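# Place the green block inside the blue tray

## Task

Get the green block into the blue tray so that it stays there once the robot lets go.

## Robot and tools

Robot: two arms, left_arm and right_arm, each with six joints and a gripper. In every row and every per-joint list the joint order is waist, shoulder, elbow, wrist pitch, wrist yaw, wrist roll, and then the gripper opening comes seventh. Stated ranges in rad: waist -2.880 to 2.880, shoulder 0.000 to 3.142, elbow 0.000 to 3.019, wrist pitch -1.693 to 1.571, wrist yaw -1.571 to 1.571, wrist roll -2.094 to 2.094. A joint's true end may differ from these by up to 0.084 rad.

Frame: every pose and position is in the scene frame. Its origin is at table-top height, midway between the nominal arm bases. +z is up, +x points out over the table, and left_arm is on the +y side. Side names do not match image sides. The calibrated bases are: left_arm at (+0.010, +0.241, 0) m with quat_wxyz (+1.000, 0, 0, +0.029), and right_arm at (+0.035, -0.368, 0) m with quat_wxyz (+1.000, 0, 0, -0.001). The fingers point along the gripper's +z and close along its y. end_effector_position is the point between the pads, about 1 cm short of the tips. Reported hand poses can be off by a few cm, and more at long reach.

Row format, shared by execute_actions and move: one flat list of 14 numbers in [-1, 1] that covers both arms. First come left_arm's 6 joint values and then its opening, then the same 7 for right_arm. Each joint value is an offset, not a pose. It is added to the arm's Joint targets as they stood when the action or move began. It is scaled so that 1.0 means 2.811 rad for waist and shoulder, 2.53 for elbow, 2.575 for wrist pitch, 8.12 for wrist yaw and 9.528 for wrist roll. Writing 0 keeps a joint where it is targeted. Sending the same offset again moves the joint further. The opening is absolute: +1 is fully open and -1 is closed. Values between those are sent so that grip_measured reads the number you give. To leave a gripper alone, repeat its present command, because 0 means half open.

execute_actions(actions, cameras): actions is a list of actions. Each action is a table of up to 15 rows, one per 1/30 s step. A short table repeats its last row. If any joint would end up more than 0.084 rad beyond its range, that action is refused for both arms, and a malformed action or a failing first action voids the whole call. A joint pushed past its real end stops there and the result reports "joint sent to its limit". Each step, a joint's target may lead its measured angle by only 0.716 rad (waist and shoulder), 0.645 (elbow), 0.69 (wrist pitch), 1.84 (wrist yaw) or 3.24 (wrist roll). Targets that would carry the gripper more than 110 mm from where it is now are scaled back. Large motions therefore need several actions, and tiny ones may not start. An empty actions list returns images and the full state.

move(target, speed, blend, opening_speed, grip_force, blocking, cameras): this plans smooth joint paths. target is one 14-number row or a list of up to 15 rows. Every row is an offset from the same starting Joint targets, never from the row before it. All joints move together, so the grippers follow curves, with no avoidance of obstacles or the other arm. speed is in rad/s for the joint with the most travel, from 0.01 to 12.57, default 0.5, and you can give one value per target. blend, in rad, rounds the corners at intermediate targets; 0 stops at each one. opening_speed is how fast the gripper command changes, in units per second on the -1..1 scale, at least 0.2. Use it for gentle closing. grip_force is the per-pad limit in N, from 10 (weak and slow) to 50 (full), given once or per arm; it persists. Paths take at least 0.5 s and are cut off after 10 s. The "move:" line reports done, off_target (at rest but more than 0.035 rad from target), moving, held or fault, and adds limits=held if steps were withheld. blocking=false returns after about 0.5 s while the motion continues.

wait(seconds 0 to 10) lets time run with the last commands held. stop() brakes a running move. zoom_image(camera, region [x0,y0,x1,y1] pixels, at most 504x504) magnifies the latest image from cam_high, cam_low, cam_over, cam_left_wrist or cam_right_wrist. Each of these is 896x504. finished_scene() ends the scene for good, so the block must already rest in the tray.

Results: Joint positions (rad, plus the finger gap in m, 0.094 when open), Joint velocities (or "within noise"), Joint targets (the base for your next offsets), Tool commands, grip_measured, grip_effort_nm (negative means closing; it is not a pad force and does not settle back to zero), joint torques (offset and noisy), step readings, and the pose of each gripper. "joint command not followed" means the clearance check changed some targets. A firm grasp reads about 3 mm narrower than the part. To release, command an opening well above grip_measured.

Avoid: knocking anything off the table, dropping the block from a height, fast contacts, hard pushes, and any contact between the two arms, which can fail the scene. A gripper closing on the other arm's fingers counts as such contact. If an arm is stuck pushing, command its targets back past its measured positions. Holding loads or reaching far out heats the motors. At 100 °C the arm faults and drops whatever it holds, so watch for MOTOR HOT. Time keeps running while you think. Smooth, economical motion is better.

Each tool is called after "Call:" as name(argument=value, ...) on one line, values as JSON.

## Session

I'll start by looking at the scene.

Call:
execute_actions(actions=[])

Scene clock: 0.00 s.
left_arm: end_effector_position=(+0.3586, -0.2979, +0.2239) grip_measured=+1.000 grip_effort_nm=n/a end_effector_quat_wxyz=(+0.101, +0.838, +0.527, -0.104) | right_arm: end_effector_position=(+0.7224, -0.4895, +0.1483) grip_measured=+1.000 grip_effort_nm=n/a end_effector_quat_wxyz=(+0.755, -0.099, +0.644, +0.070)
Joint positions: left_arm=[-0.994 1.912 1.908 -1.376 0.221 1.061 0.094] | right_arm=[-0.301 2.073 1.08 1.169 -0.541 0.031 0.094]
Joint velocities: within noise
Joint torques (N m): no reading
Heat: left arm: hottest waist 31 °C; right arm: hottest elbow 34 °C.
Joint targets: left_arm=[-0.994 1.903 1.935 -1.374 0.222 1.061] | right_arm=[-0.301 2.073 1.096 1.174 -0.541 0.031]
Tool commands: left_gripper/opening=+1.0 right_gripper/opening=+1.0

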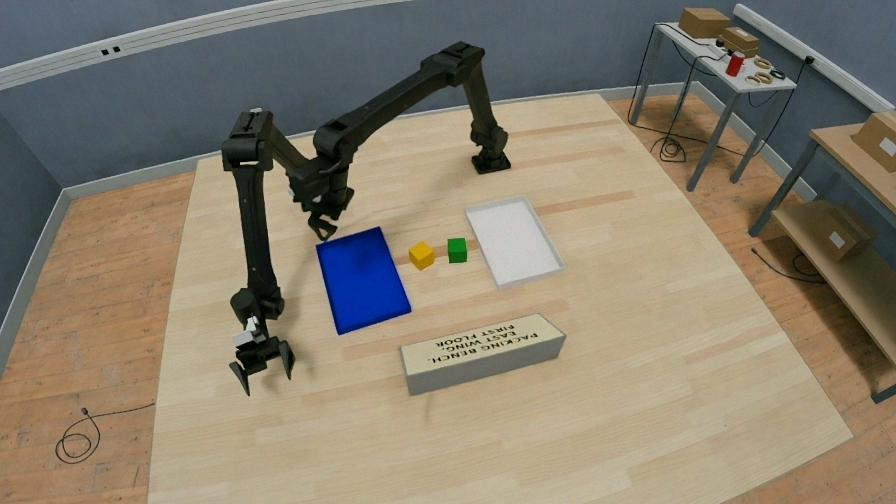

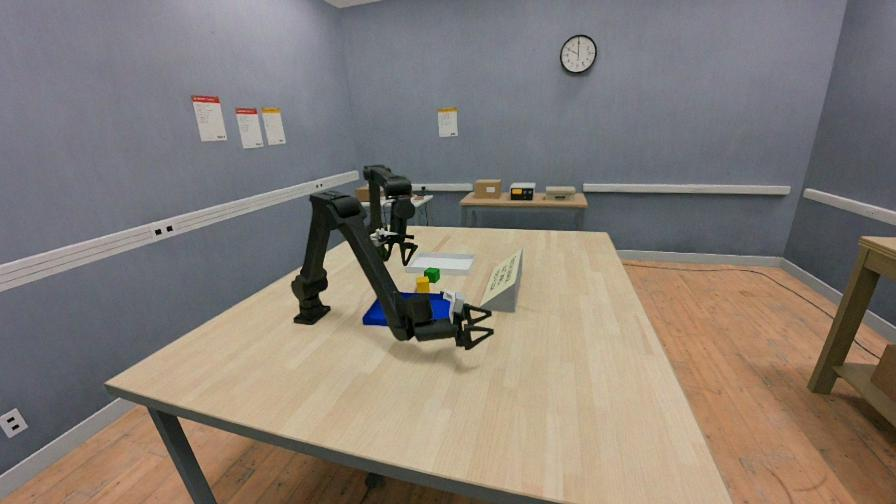

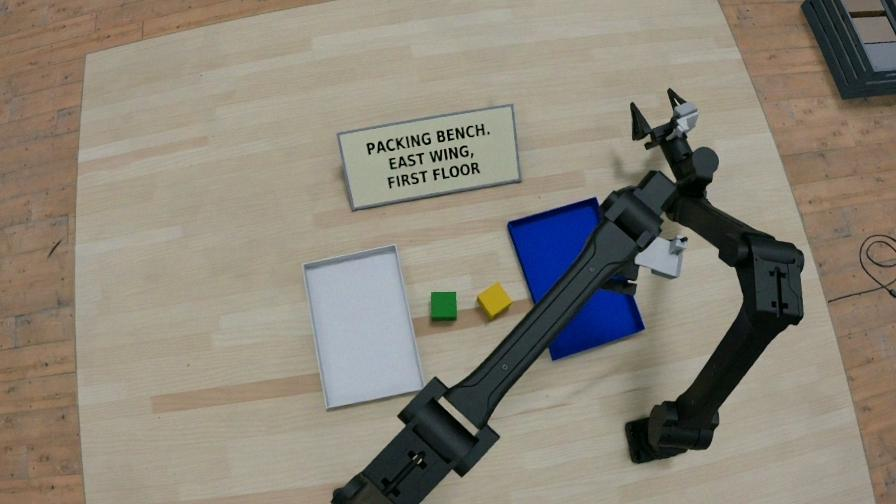

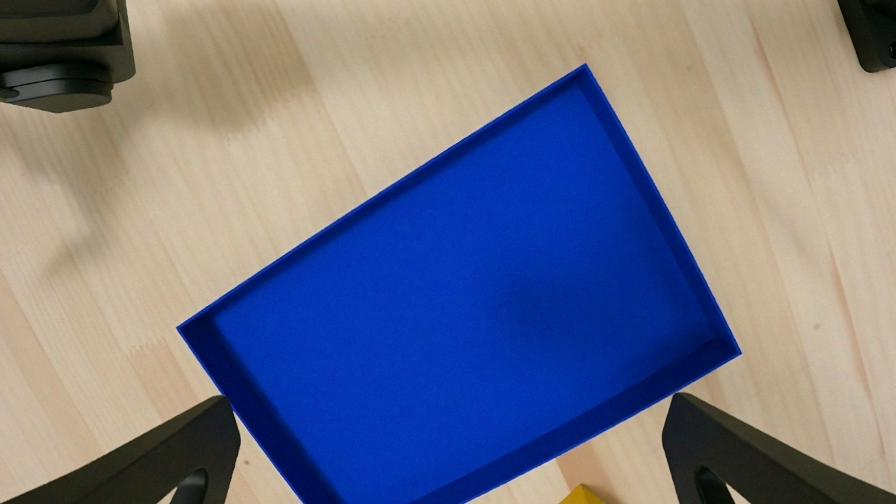

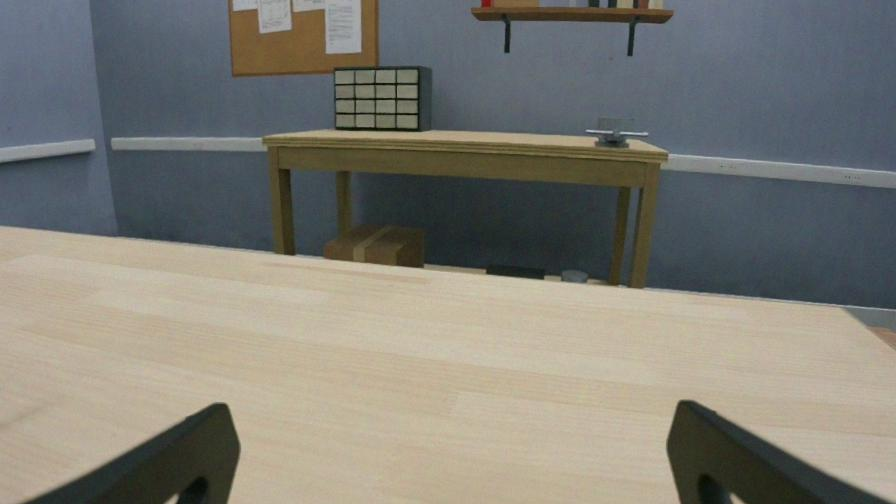

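Call:
zoom_image(camera="cam_over", region=[270, 180, 690, 430])

Call:
zoom_image(camera="cam_high", region=[220, 30, 590, 400])

Call:
zoom_image(camera="cam_low", region=[280, 150, 540, 360])

Scaled by 1.200 from the camera's 896x504 image, which has a finer 1280x720 frame.

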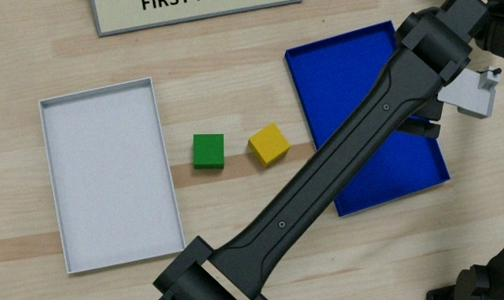

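Scaled by 1.362 from the camera's 896x504 image, which has a finer 1280x720 frame.

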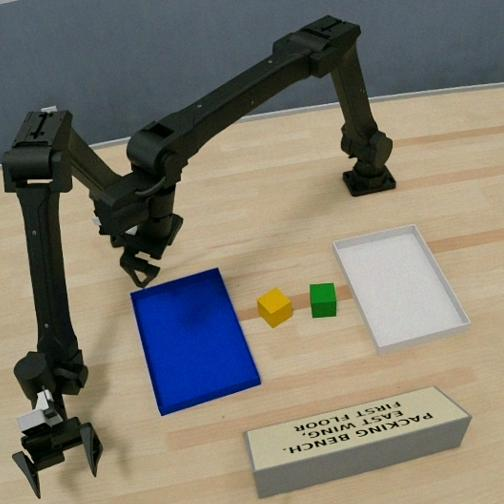

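Scaled by 1.938 from the camera's 896x504 image, which has a finer 1280x720 frame.

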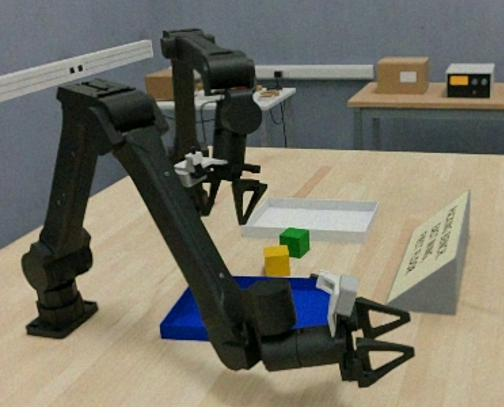

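Call:
move(target=[0.0811, -0.1348, -0.1759, -0.0497, -0.0273, -0.00892, 1.0, 0, 0, 0, 0, 0, 0, 1.0], speed=0.4, cameras=["all"])

Scene clock: 8.90 s.
left_arm: end_effector_position=(+0.3628, -0.0639, +0.2447) grip_measured=+1.000 grip_effort_nm=0.03 end_effector_quat_wxyz=(+0.015, +0.750, +0.661, +0.001) | right_arm: end_effector_position=(+0.7224, -0.4895, +0.1483) grip_measured=+1.000 grip_effort_nm=0.00 end_effector_quat_wxyz=(+0.755, -0.099, +0.644, +0.070)
Joint positions: left_arm=[-0.768 1.539 1.49 -1.493 0.003 0.986 0.094] | right_arm=[-0.301 2.073 1.08 1.169 -0.541 0.031 0.094]
Joint torques (N m): left_arm=[0.38 -13.86 9.29 0.18 0.01 -0.14] | right_arm=[-0.26 -20.84 6.24 2.18 0.1 -0.05]
Heat: left arm: hottest waist 31 °C; right arm: hottest elbow 34 °C.
Joint targets: left_arm=[-0.766 1.525 1.490 -1.502 0.000 0.976] | right_arm=[-0.301 2.073 1.096 1.174 -0.541 0.031]
move: done

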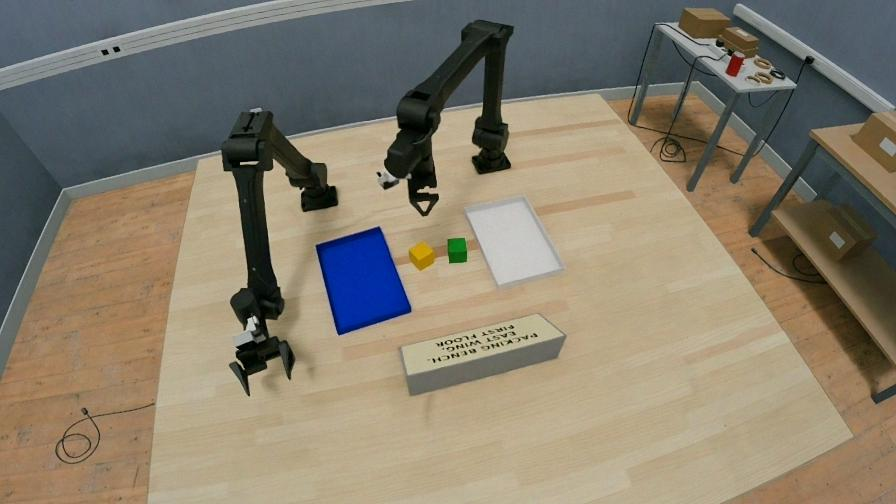

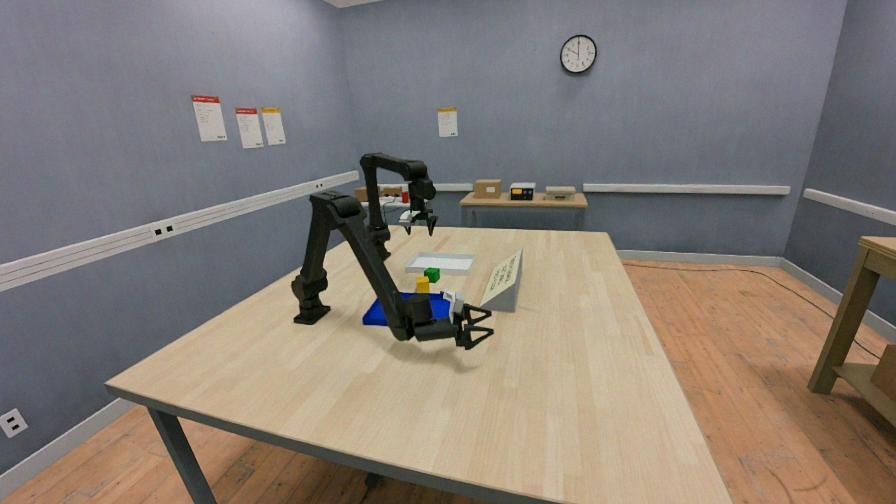

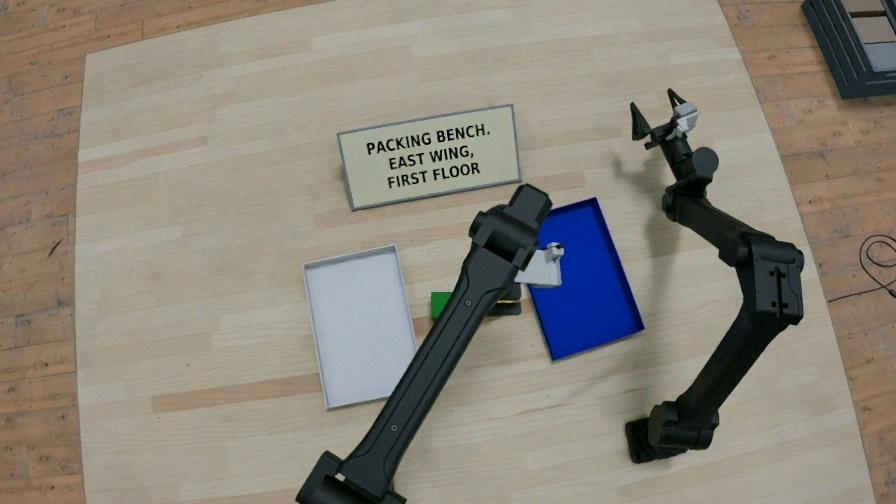

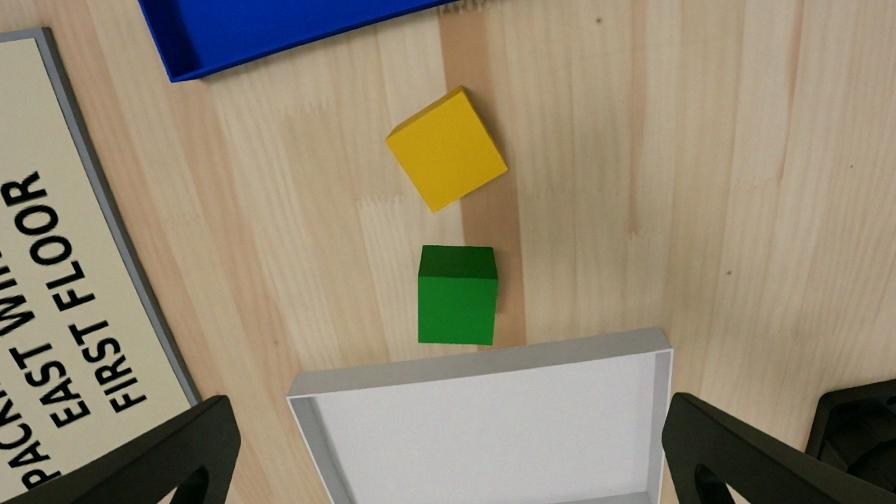

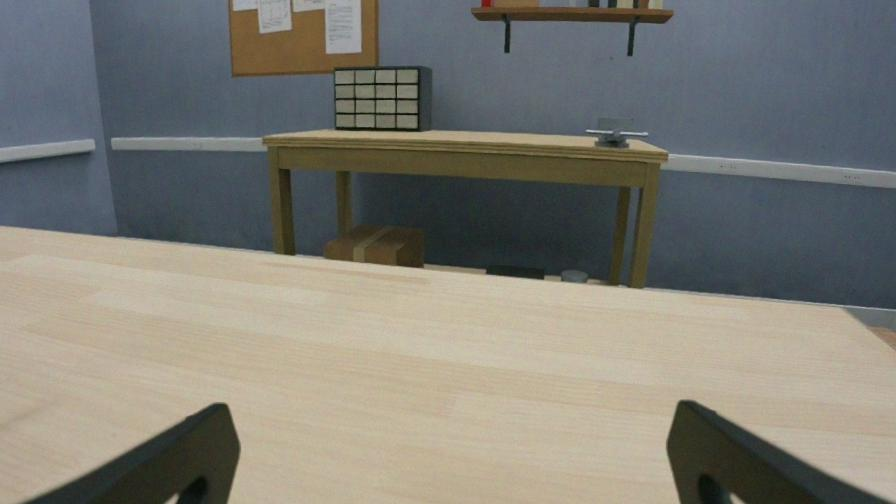

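Call:
zoom_image(camera="cam_left_wrist", region=[350, 200, 600, 380])

Call:
zoom_image(camera="cam_over", region=[280, 160, 680, 400])

Call:
zoom_image(camera="cam_high", region=[370, 140, 580, 300])

Call:
zoom_image(camera="cam_left_wrist", region=[0, 250, 450, 504])

Call:
zoom_image(camera="cam_left_wrist", region=[446, 250, 896, 504])

Scaled by 2.016 from the camera's 896x504 image, which has a finer 1280x720 frame.

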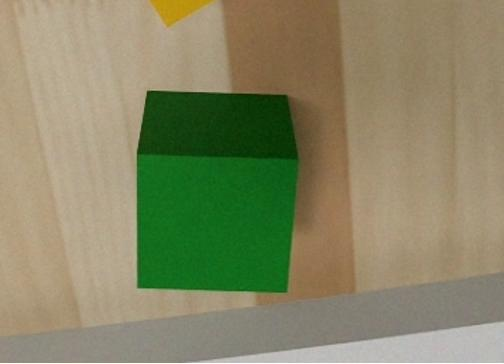

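Scaled by 1.260 from the camera's 896x504 image, which has a finer 1280x720 frame.

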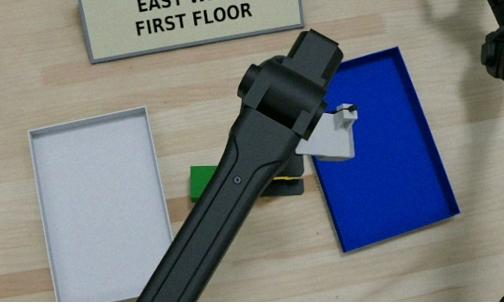

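Scaled by 2.400 from the camera's 896x504 image, which has a finer 1280x720 frame.

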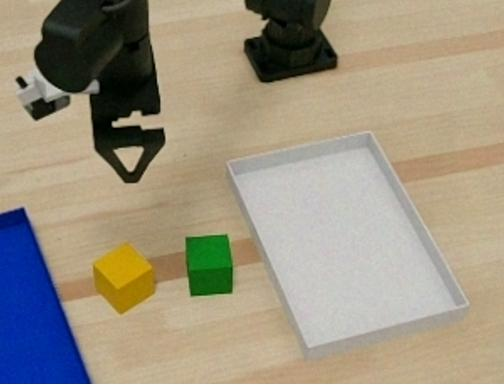

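Scaled by 1.120 from the camera's 896x504 image, which has a finer 1280x720 frame.

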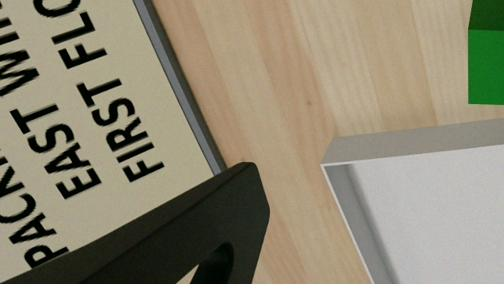

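Scaled by 1.120 from the camera's 896x504 image, which has a finer 1280x720 frame.

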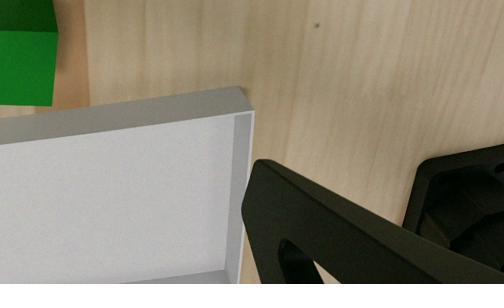

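Call:
move(target=[0.04696, -0.01067, -0.12253, 0.10369, 0, 0.01879, 1.0, 0, 0, 0, 0, 0, 0, 1.0], speed=0.4, cameras=["all"])

Scene clock: 15.70 s.
left_arm: end_effector_position=(+0.3656, +0.0054, +0.1391) grip_measured=+1.000 grip_effort_nm=0.04 end_effector_quat_wxyz=(-0.004, +0.761, +0.649, -0.002) | right_arm: end_effector_position=(+0.7224, -0.4895, +0.1483) grip_measured=+1.000 grip_effort_nm=0.00 end_effector_quat_wxyz=(+0.755, -0.099, +0.644, +0.070)
Joint positions: left_arm=[-0.641 1.514 1.18 -1.246 0.002 1.146 0.094] | right_arm=[-0.301 2.073 1.08 1.169 -0.541 0.031 0.094]
Joint torques (N m): left_arm=[0.91 -13.1 8.66 0.87 0.04 0.02] | right_arm=[-0.32 -20.84 6.24 2.18 0.1 -0.05]
Heat: left arm: hottest waist 31 °C; right arm: hottest elbow 35 °C.
Joint targets: left_arm=[-0.634 1.495 1.180 -1.235 0.000 1.155] | right_arm=[-0.301 2.073 1.096 1.174 -0.541 0.031]
move: done

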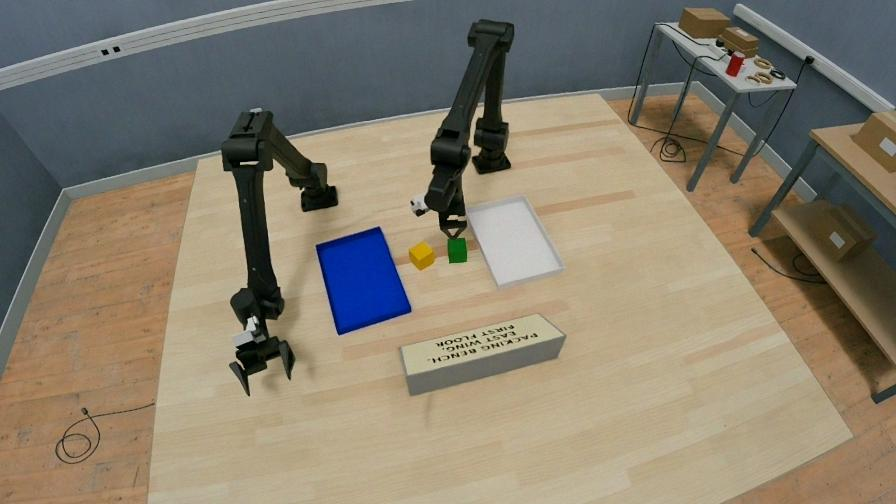

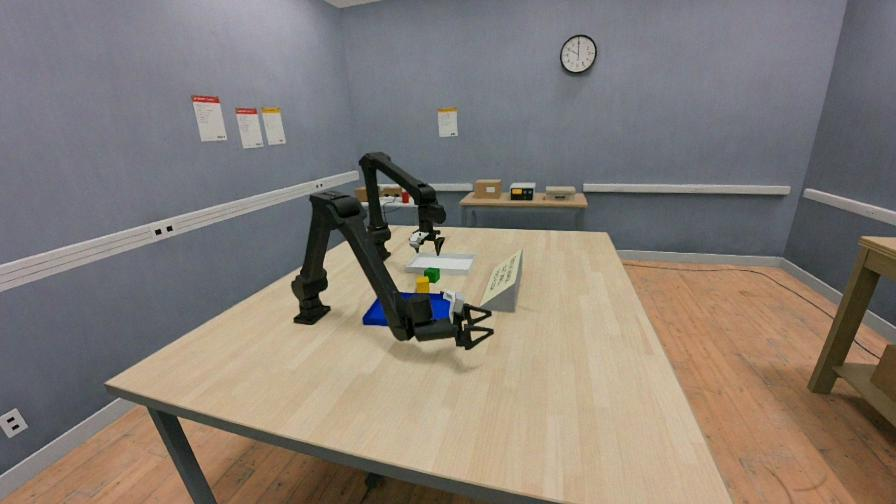

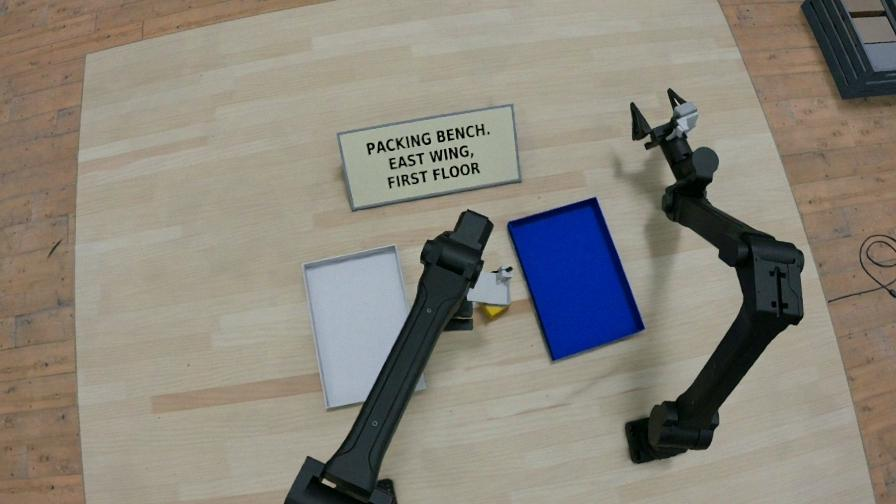

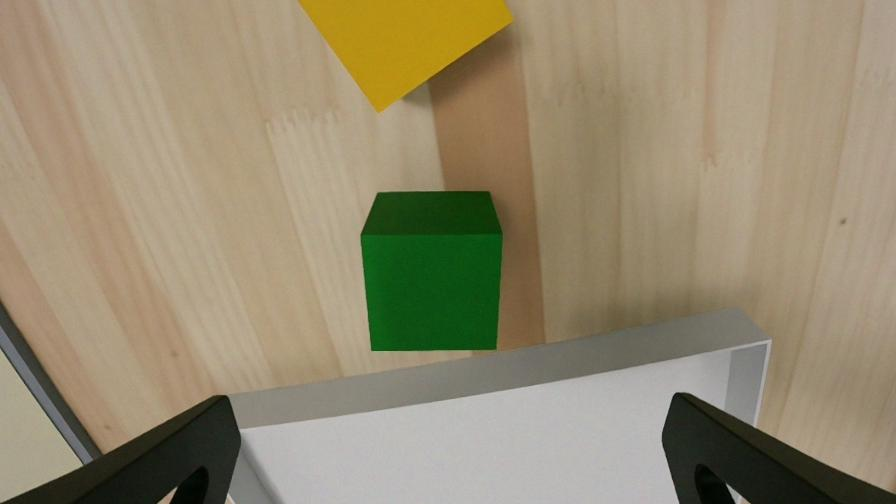

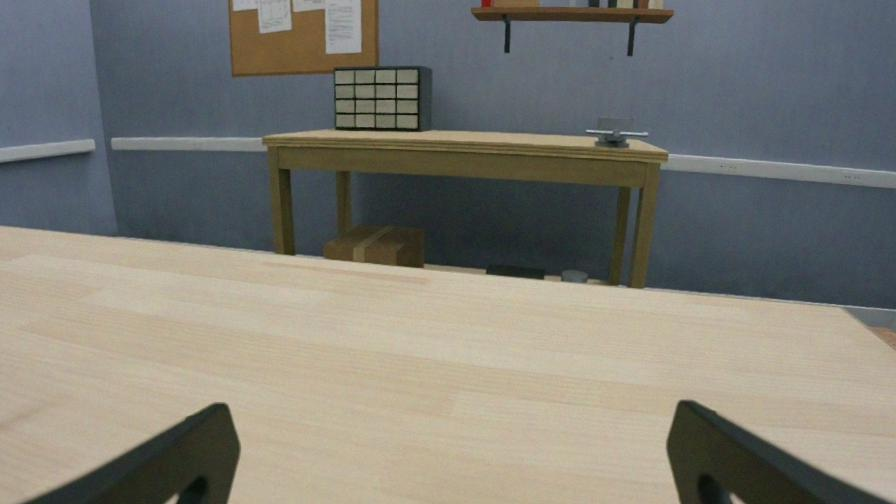

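Call:
zoom_image(camera="cam_left_wrist", region=[320, 150, 560, 390])

Call:
zoom_image(camera="cam_high", region=[380, 160, 540, 280])

Call:
zoom_image(camera="cam_low", region=[360, 190, 500, 310])

Call:
zoom_image(camera="cam_over", region=[400, 180, 560, 360])

Scaled by 2.100 from the camera's 896x504 image, which has a finer 1280x720 frame.

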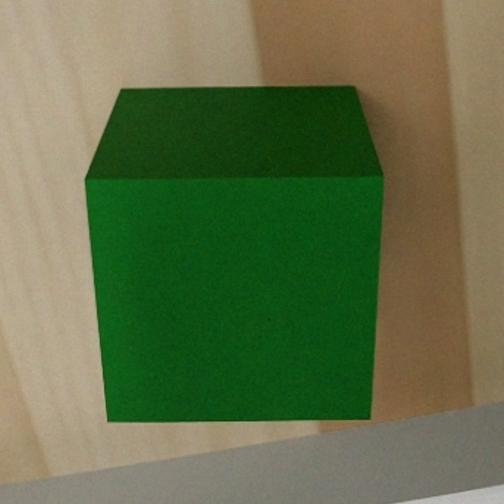

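Scaled by 3.150 from the camera's 896x504 image, which has a finer 1280x720 frame.

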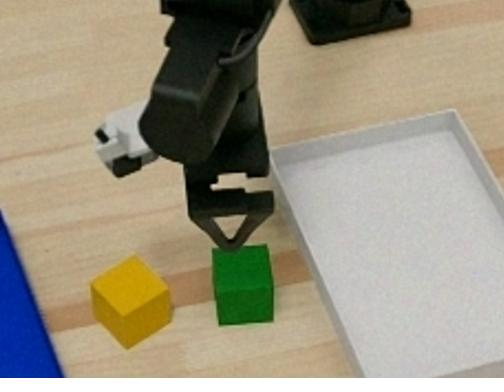

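Scaled by 3.600 from the camera's 896x504 image, which has a finer 1280x720 frame.

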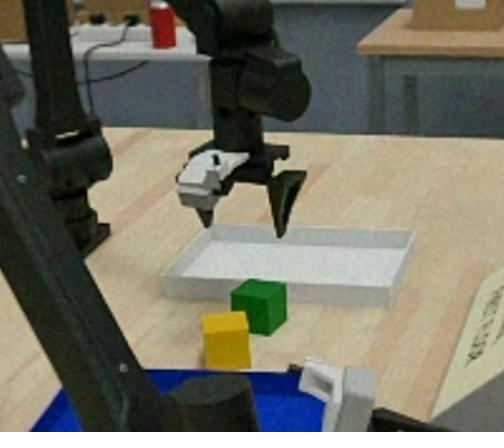

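Scaled by 2.800 from the camera's 896x504 image, which has a finer 1280x720 frame.

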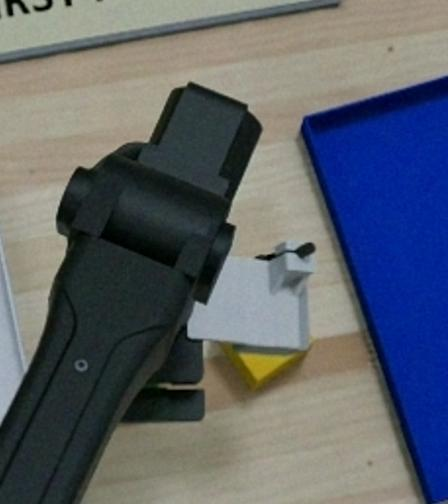

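Call:
move(target=[0.01103, 0.02490, -0.03874, 0.06485, 0, 0.00325, 1.0, 0, 0, 0, 0, 0, 0, 1.0], speed=0.3, cameras=["cam_high", "cam_low", "cam_left_wrist"])

Scene clock: 23.27 s.
left_arm: end_effector_position=(+0.3728, +0.0155, +0.0847) grip_measured=+1.000 grip_effort_nm=0.04 end_effector_quat_wxyz=(+0.005, +0.761, +0.648, +0.000) | right_arm: end_effector_position=(+0.7224, -0.4895, +0.1483) grip_measured=+1.000 grip_effort_nm=0.00 end_effector_quat_wxyz=(+0.755, -0.099, +0.644, +0.070)
Joint positions: left_arm=[-0.612 1.562 1.08 -1.08 0.002 1.177 0.094] | right_arm=[-0.301 2.073 1.08 1.169 -0.541 0.031 0.094]
Joint torques (N m): left_arm=[1.08 -11.63 8.32 0.92 0.05 0.03] | right_arm=[-0.26 -20.89 6.24 2.18 0.1 -0.05]
Heat: left arm: hottest elbow 32 °C; right arm: hottest elbow 35 °C.
Joint targets: left_arm=[-0.603 1.565 1.082 -1.068 0.000 1.186] | right_arm=[-0.301 2.073 1.096 1.174 -0.541 0.031]
move: done
Images, in order (width x height): cam_high 896x504, cam_low 896x504, cam_left_wrist 896x504.

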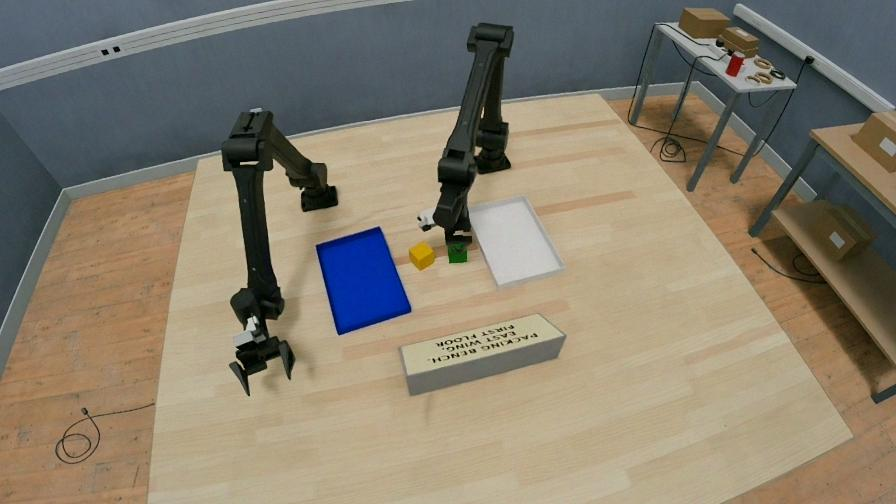

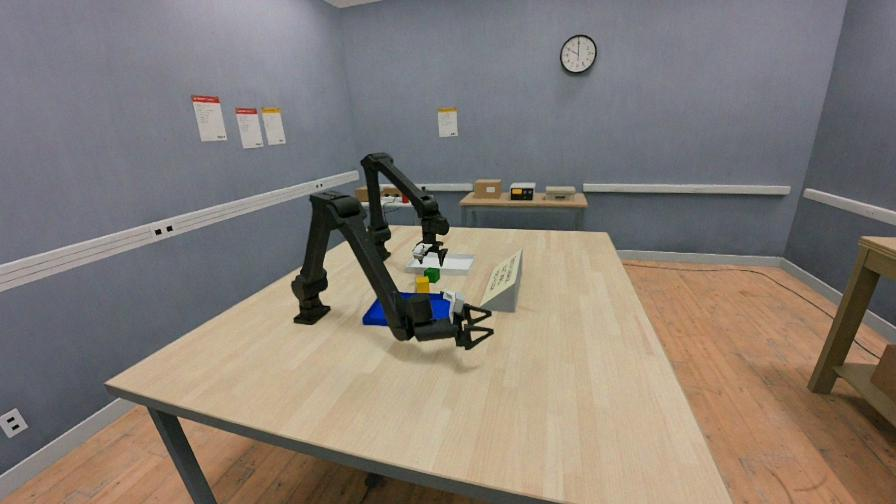

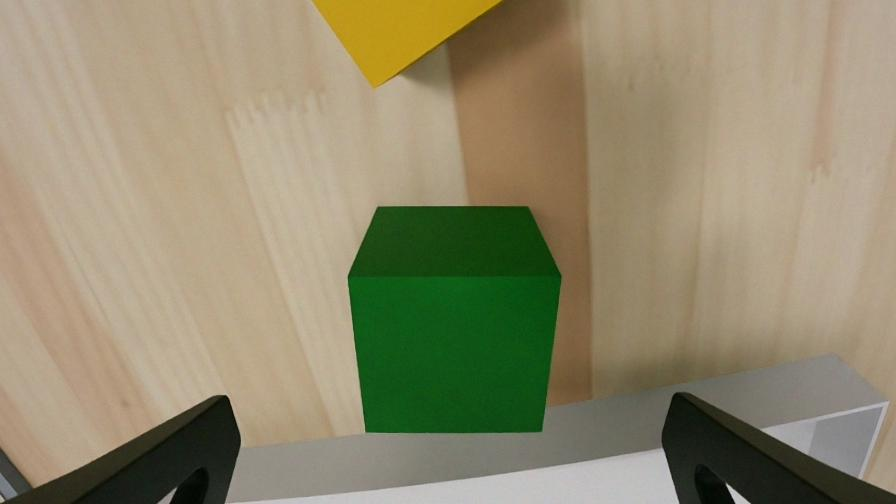

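Call:
move(target=[0, 0.02899, -0.02332, 0.05126, 0, 0, 1.0, 0, 0, 0, 0, 0, 0, 1.0], speed=0.15, cameras=["cam_high", "cam_low", "cam_left_wrist"])

Scene clock: 25.77 s.
left_arm: end_effector_position=(+0.3744, +0.0144, +0.0350) grip_measured=+1.000 grip_effort_nm=0.03 end_effector_quat_wxyz=(+0.004, +0.761, +0.648, +0.000) | right_arm: end_effector_position=(+0.7224, -0.4895, +0.1483) grip_measured=+1.000 grip_effort_nm=0.00 end_effector_quat_wxyz=(+0.755, -0.099, +0.644, +0.070)
Joint positions: left_arm=[-0.612 1.639 1.023 -0.947 0.002 1.177 0.094] | right_arm=[-0.301 2.073 1.08 1.169 -0.541 0.031 0.094]
Joint torques (N m): left_arm=[0.85 -11.63 7.54 0.81 0.01 0.02] | right_arm=[-0.26 -20.89 6.23 2.18 0.1 -0.05]
Heat: left arm: hottest elbow 32 °C; right arm: hottest elbow 35 °C.
Joint targets: left_arm=[-0.603 1.646 1.023 -0.936 0.000 1.186] | right_arm=[-0.301 2.073 1.096 1.174 -0.541 0.031]
move: done
Images, in order (width x height): cam_high 896x504, cam_low 896x504, cam_left_wrist 896x504.

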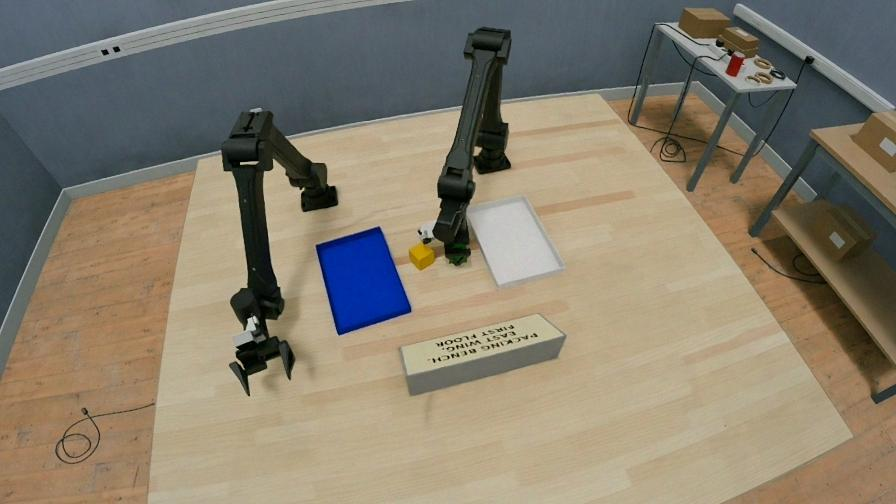

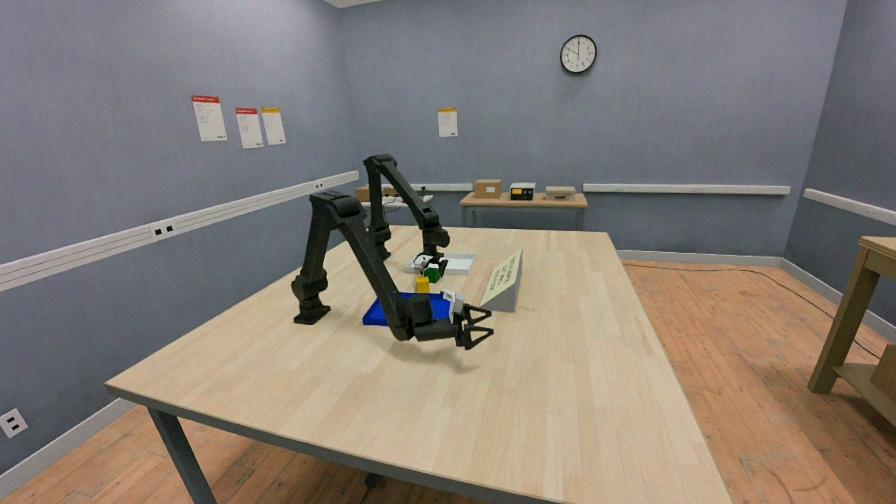

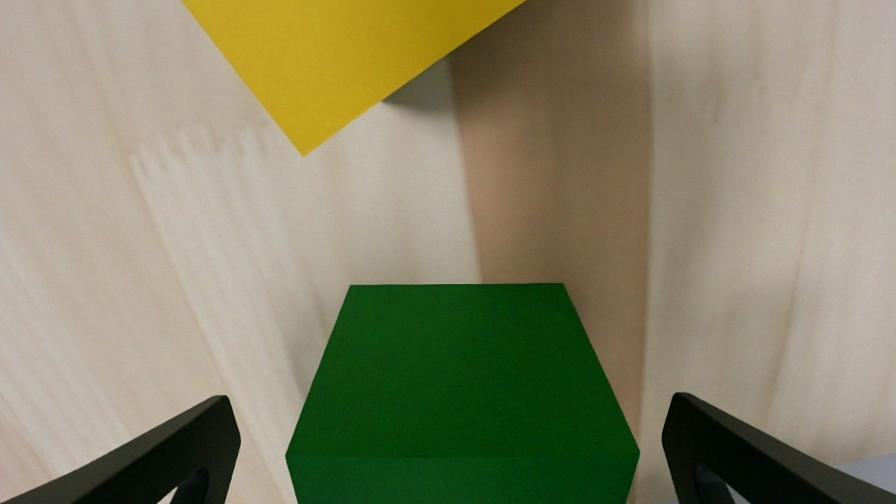

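Call:
move(target=[0.0025, 0.003, -0.0028, 0.003, 0, 0, 1.0, 0, 0, 0, 0, 0, 0, 1.0], speed=0.1, cameras=["cam_left_wrist"])

Scene clock: 27.63 s.
left_arm: end_effector_position=(+0.3743, +0.0177, +0.0304) grip_measured=+1.000 grip_effort_nm=0.03 end_effector_quat_wxyz=(+0.001, +0.759, +0.651, -0.001) | right_arm: end_effector_position=(+0.7224, -0.4895, +0.1483) grip_measured=+1.000 grip_effort_nm=0.00 end_effector_quat_wxyz=(+0.755, -0.099, +0.644, +0.070)
Joint positions: left_arm=[-0.605 1.646 1.017 -0.94 0.002 1.177 0.094] | right_arm=[-0.301 2.073 1.08 1.169 -0.541 0.031 0.094]
Joint torques (N m): left_arm=[1.03 -11.46 7.36 0.83 0.03 0.03] | right_arm=[-0.26 -20.84 6.24 2.18 0.1 -0.05]
Heat: left arm: hottest elbow 32 °C; right arm: hottest elbow 35 °C.
Joint targets: left_arm=[-0.596 1.655 1.016 -0.928 0.000 1.186] | right_arm=[-0.301 2.073 1.096 1.174 -0.541 0.031]
move: done
Images, in order (width x height): cam_left_wrist 896x504.

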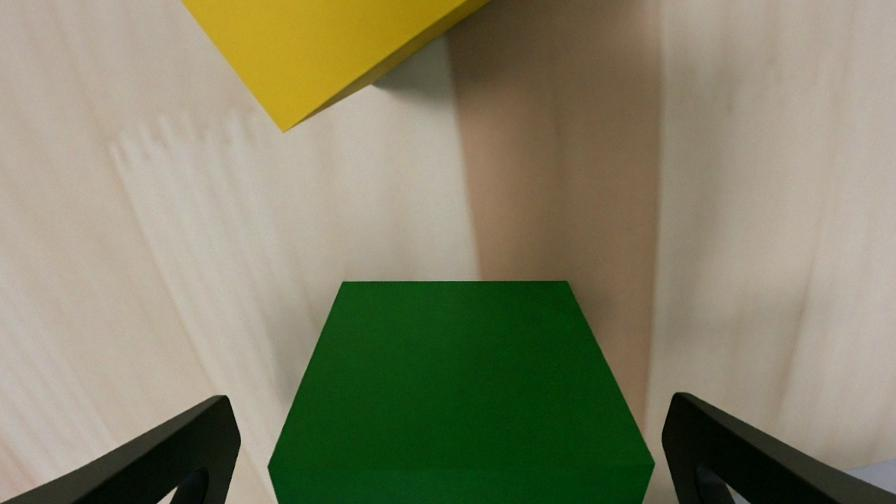

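Call:
move(target=[0, 0, 0, 0, 0, 0, -0.1, 0, 0, 0, 0, 0, 0, 1.0], grip_force=[20, 50], opening_speed=0.4, speed=0.3, cameras=["cam_high", "cam_low", "cam_left_wrist"])

Scene clock: 32.07 s.
left_arm: end_effector_position=(+0.3743, +0.0177, +0.0304) grip_measured=+0.062 grip_effort_nm=-0.43 end_effector_quat_wxyz=(+0.001, +0.759, +0.651, -0.001) | right_arm: end_effector_position=(+0.7224, -0.4895, +0.1483) grip_measured=+1.000 grip_effort_nm=0.00 end_effector_quat_wxyz=(+0.755, -0.099, +0.644, +0.070)
Joint positions: left_arm=[-0.605 1.646 1.017 -0.94 0.002 1.177 0.05] | right_arm=[-0.301 2.073 1.08 1.169 -0.541 0.031 0.094]
Joint torques (N m): left_arm=[0.91 -11.28 7.35 0.8 0.04 0.03] | right_arm=[-0.26 -20.89 6.24 2.18 0.1 -0.05]
Heat: left arm: hottest elbow 32 °C; right arm: hottest elbow 35 °C.
Joint targets: left_arm=[-0.596 1.655 1.016 -0.928 0.000 1.186] | right_arm=[-0.301 2.073 1.096 1.174 -0.541 0.031]
grip_force (N): 20, 50
move: done
Images, in order (width x height): cam_high 896x504, cam_low 896x504, cam_left_wrist 896x504.

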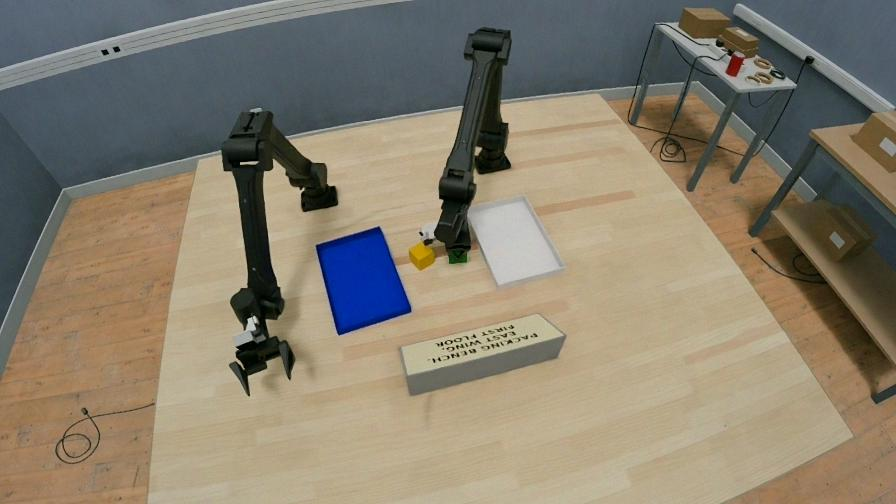

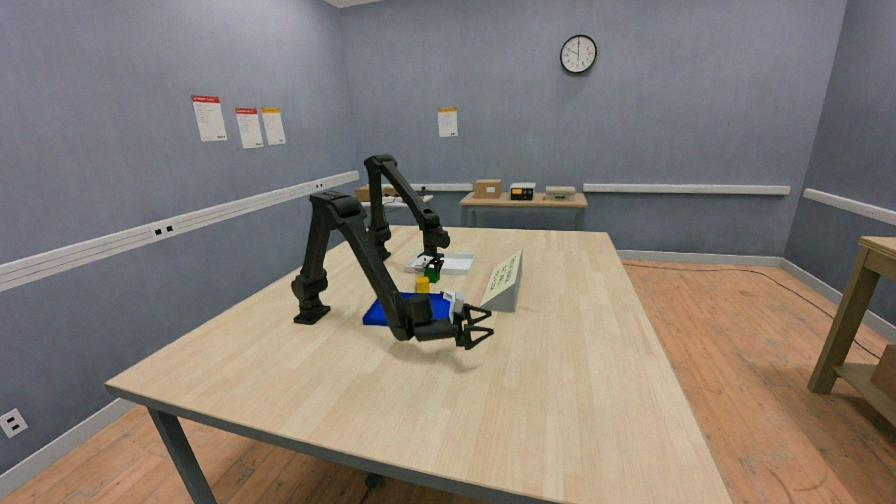

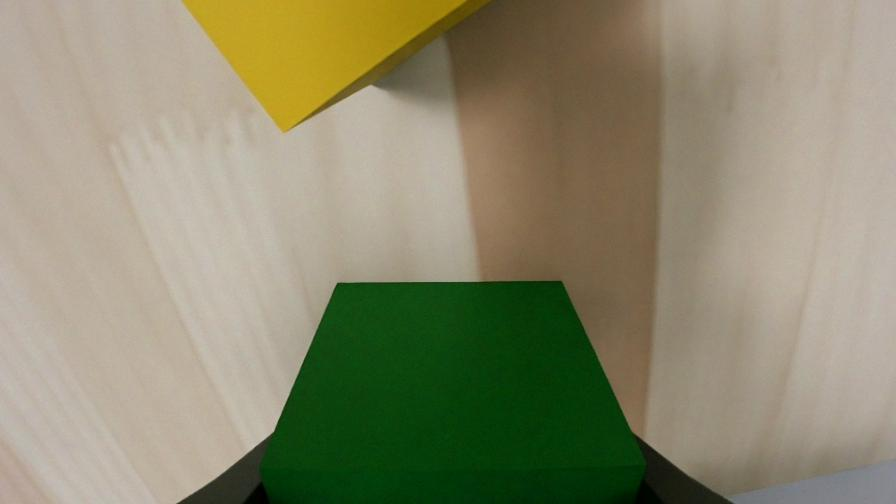

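Call:
move(target=[0, -0.05799, 0.06680, -0.12450, 0, 0, -0.1, 0, 0, 0, 0, 0, 0, 1.0], speed=0.3, cameras=["cam_high", "cam_low", "cam_left_wrist"])

Scene clock: 36.17 s.
left_arm: end_effector_position=(+0.3613, +0.0257, +0.1262) grip_measured=+0.062 grip_effort_nm=-0.44 end_effector_quat_wxyz=(-0.019, +0.759, +0.650, -0.007) | right_arm: end_effector_position=(+0.7224, -0.4895, +0.1483) grip_measured=+1.000 grip_effort_nm=0.00 end_effector_quat_wxyz=(+0.755, -0.099, +0.644, +0.070)
Joint positions: left_arm=[-0.605 1.508 1.137 -1.239 0.002 1.178 0.05] | right_arm=[-0.301 2.073 1.08 1.169 -0.541 0.031 0.094]
Joint torques (N m): left_arm=[1.2 -12.81 12.97 0.05 0.04 0.01] | right_arm=[-0.26 -20.84 6.23 2.18 0.1 -0.05]
Heat: left arm: hottest elbow 32 °C; right arm: hottest elbow 36 °C.
Joint targets: left_arm=[-0.596 1.491 1.185 -1.249 0.000 1.186] | right_arm=[-0.301 2.073 1.096 1.174 -0.541 0.031]
grip_force (N): 20, 50
move: off_target (left_arm); left_arm: the elbow is farthest, 0.048 rad from its target
Images, in order (width x height): cam_high 896x504, cam_low 896x504, cam_left_wrist 896x504.

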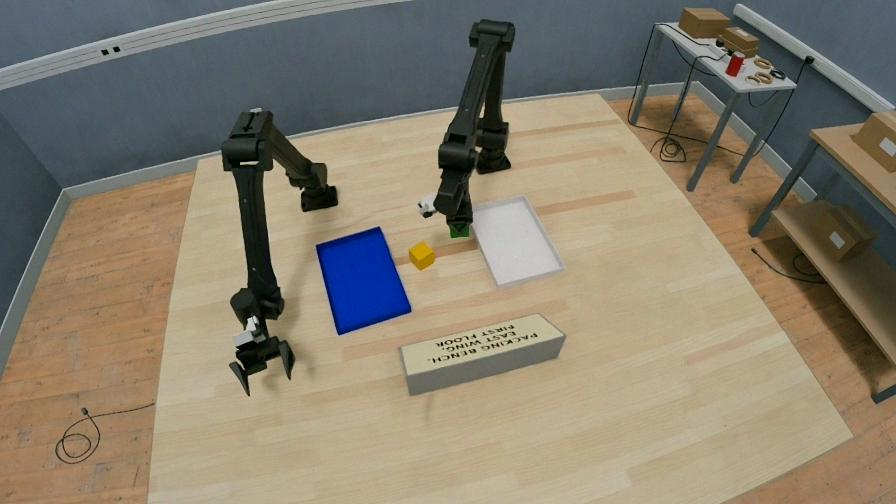

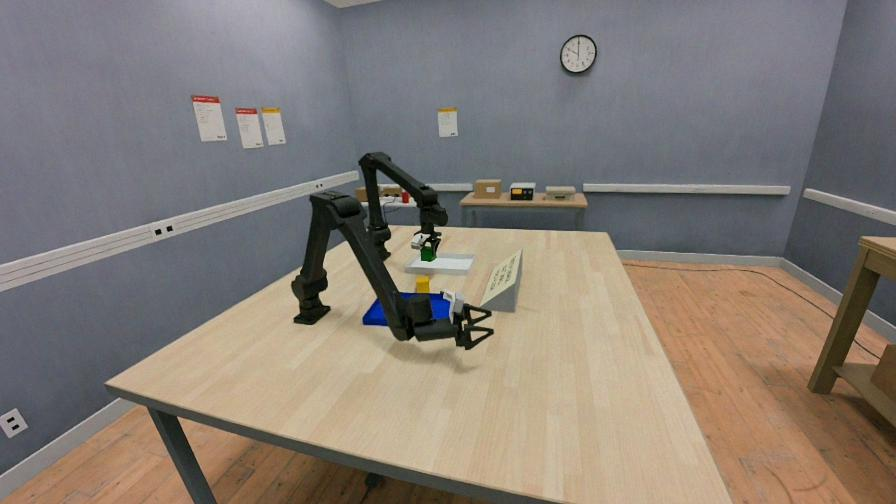

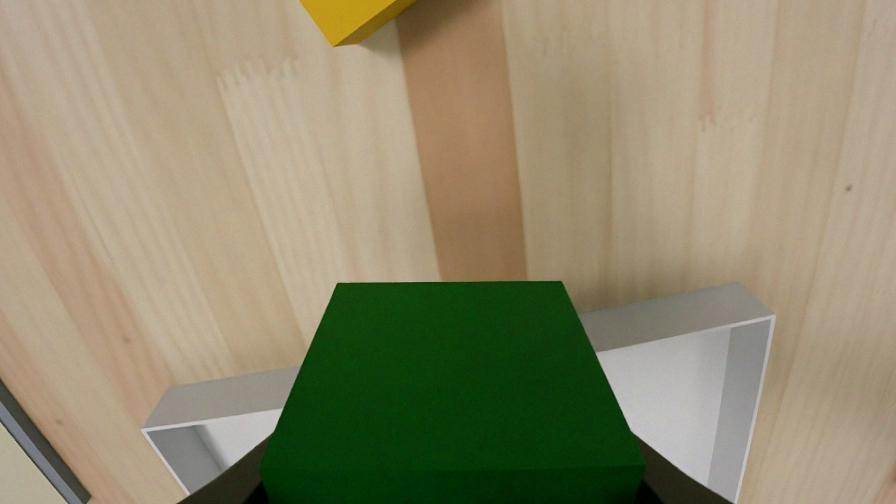

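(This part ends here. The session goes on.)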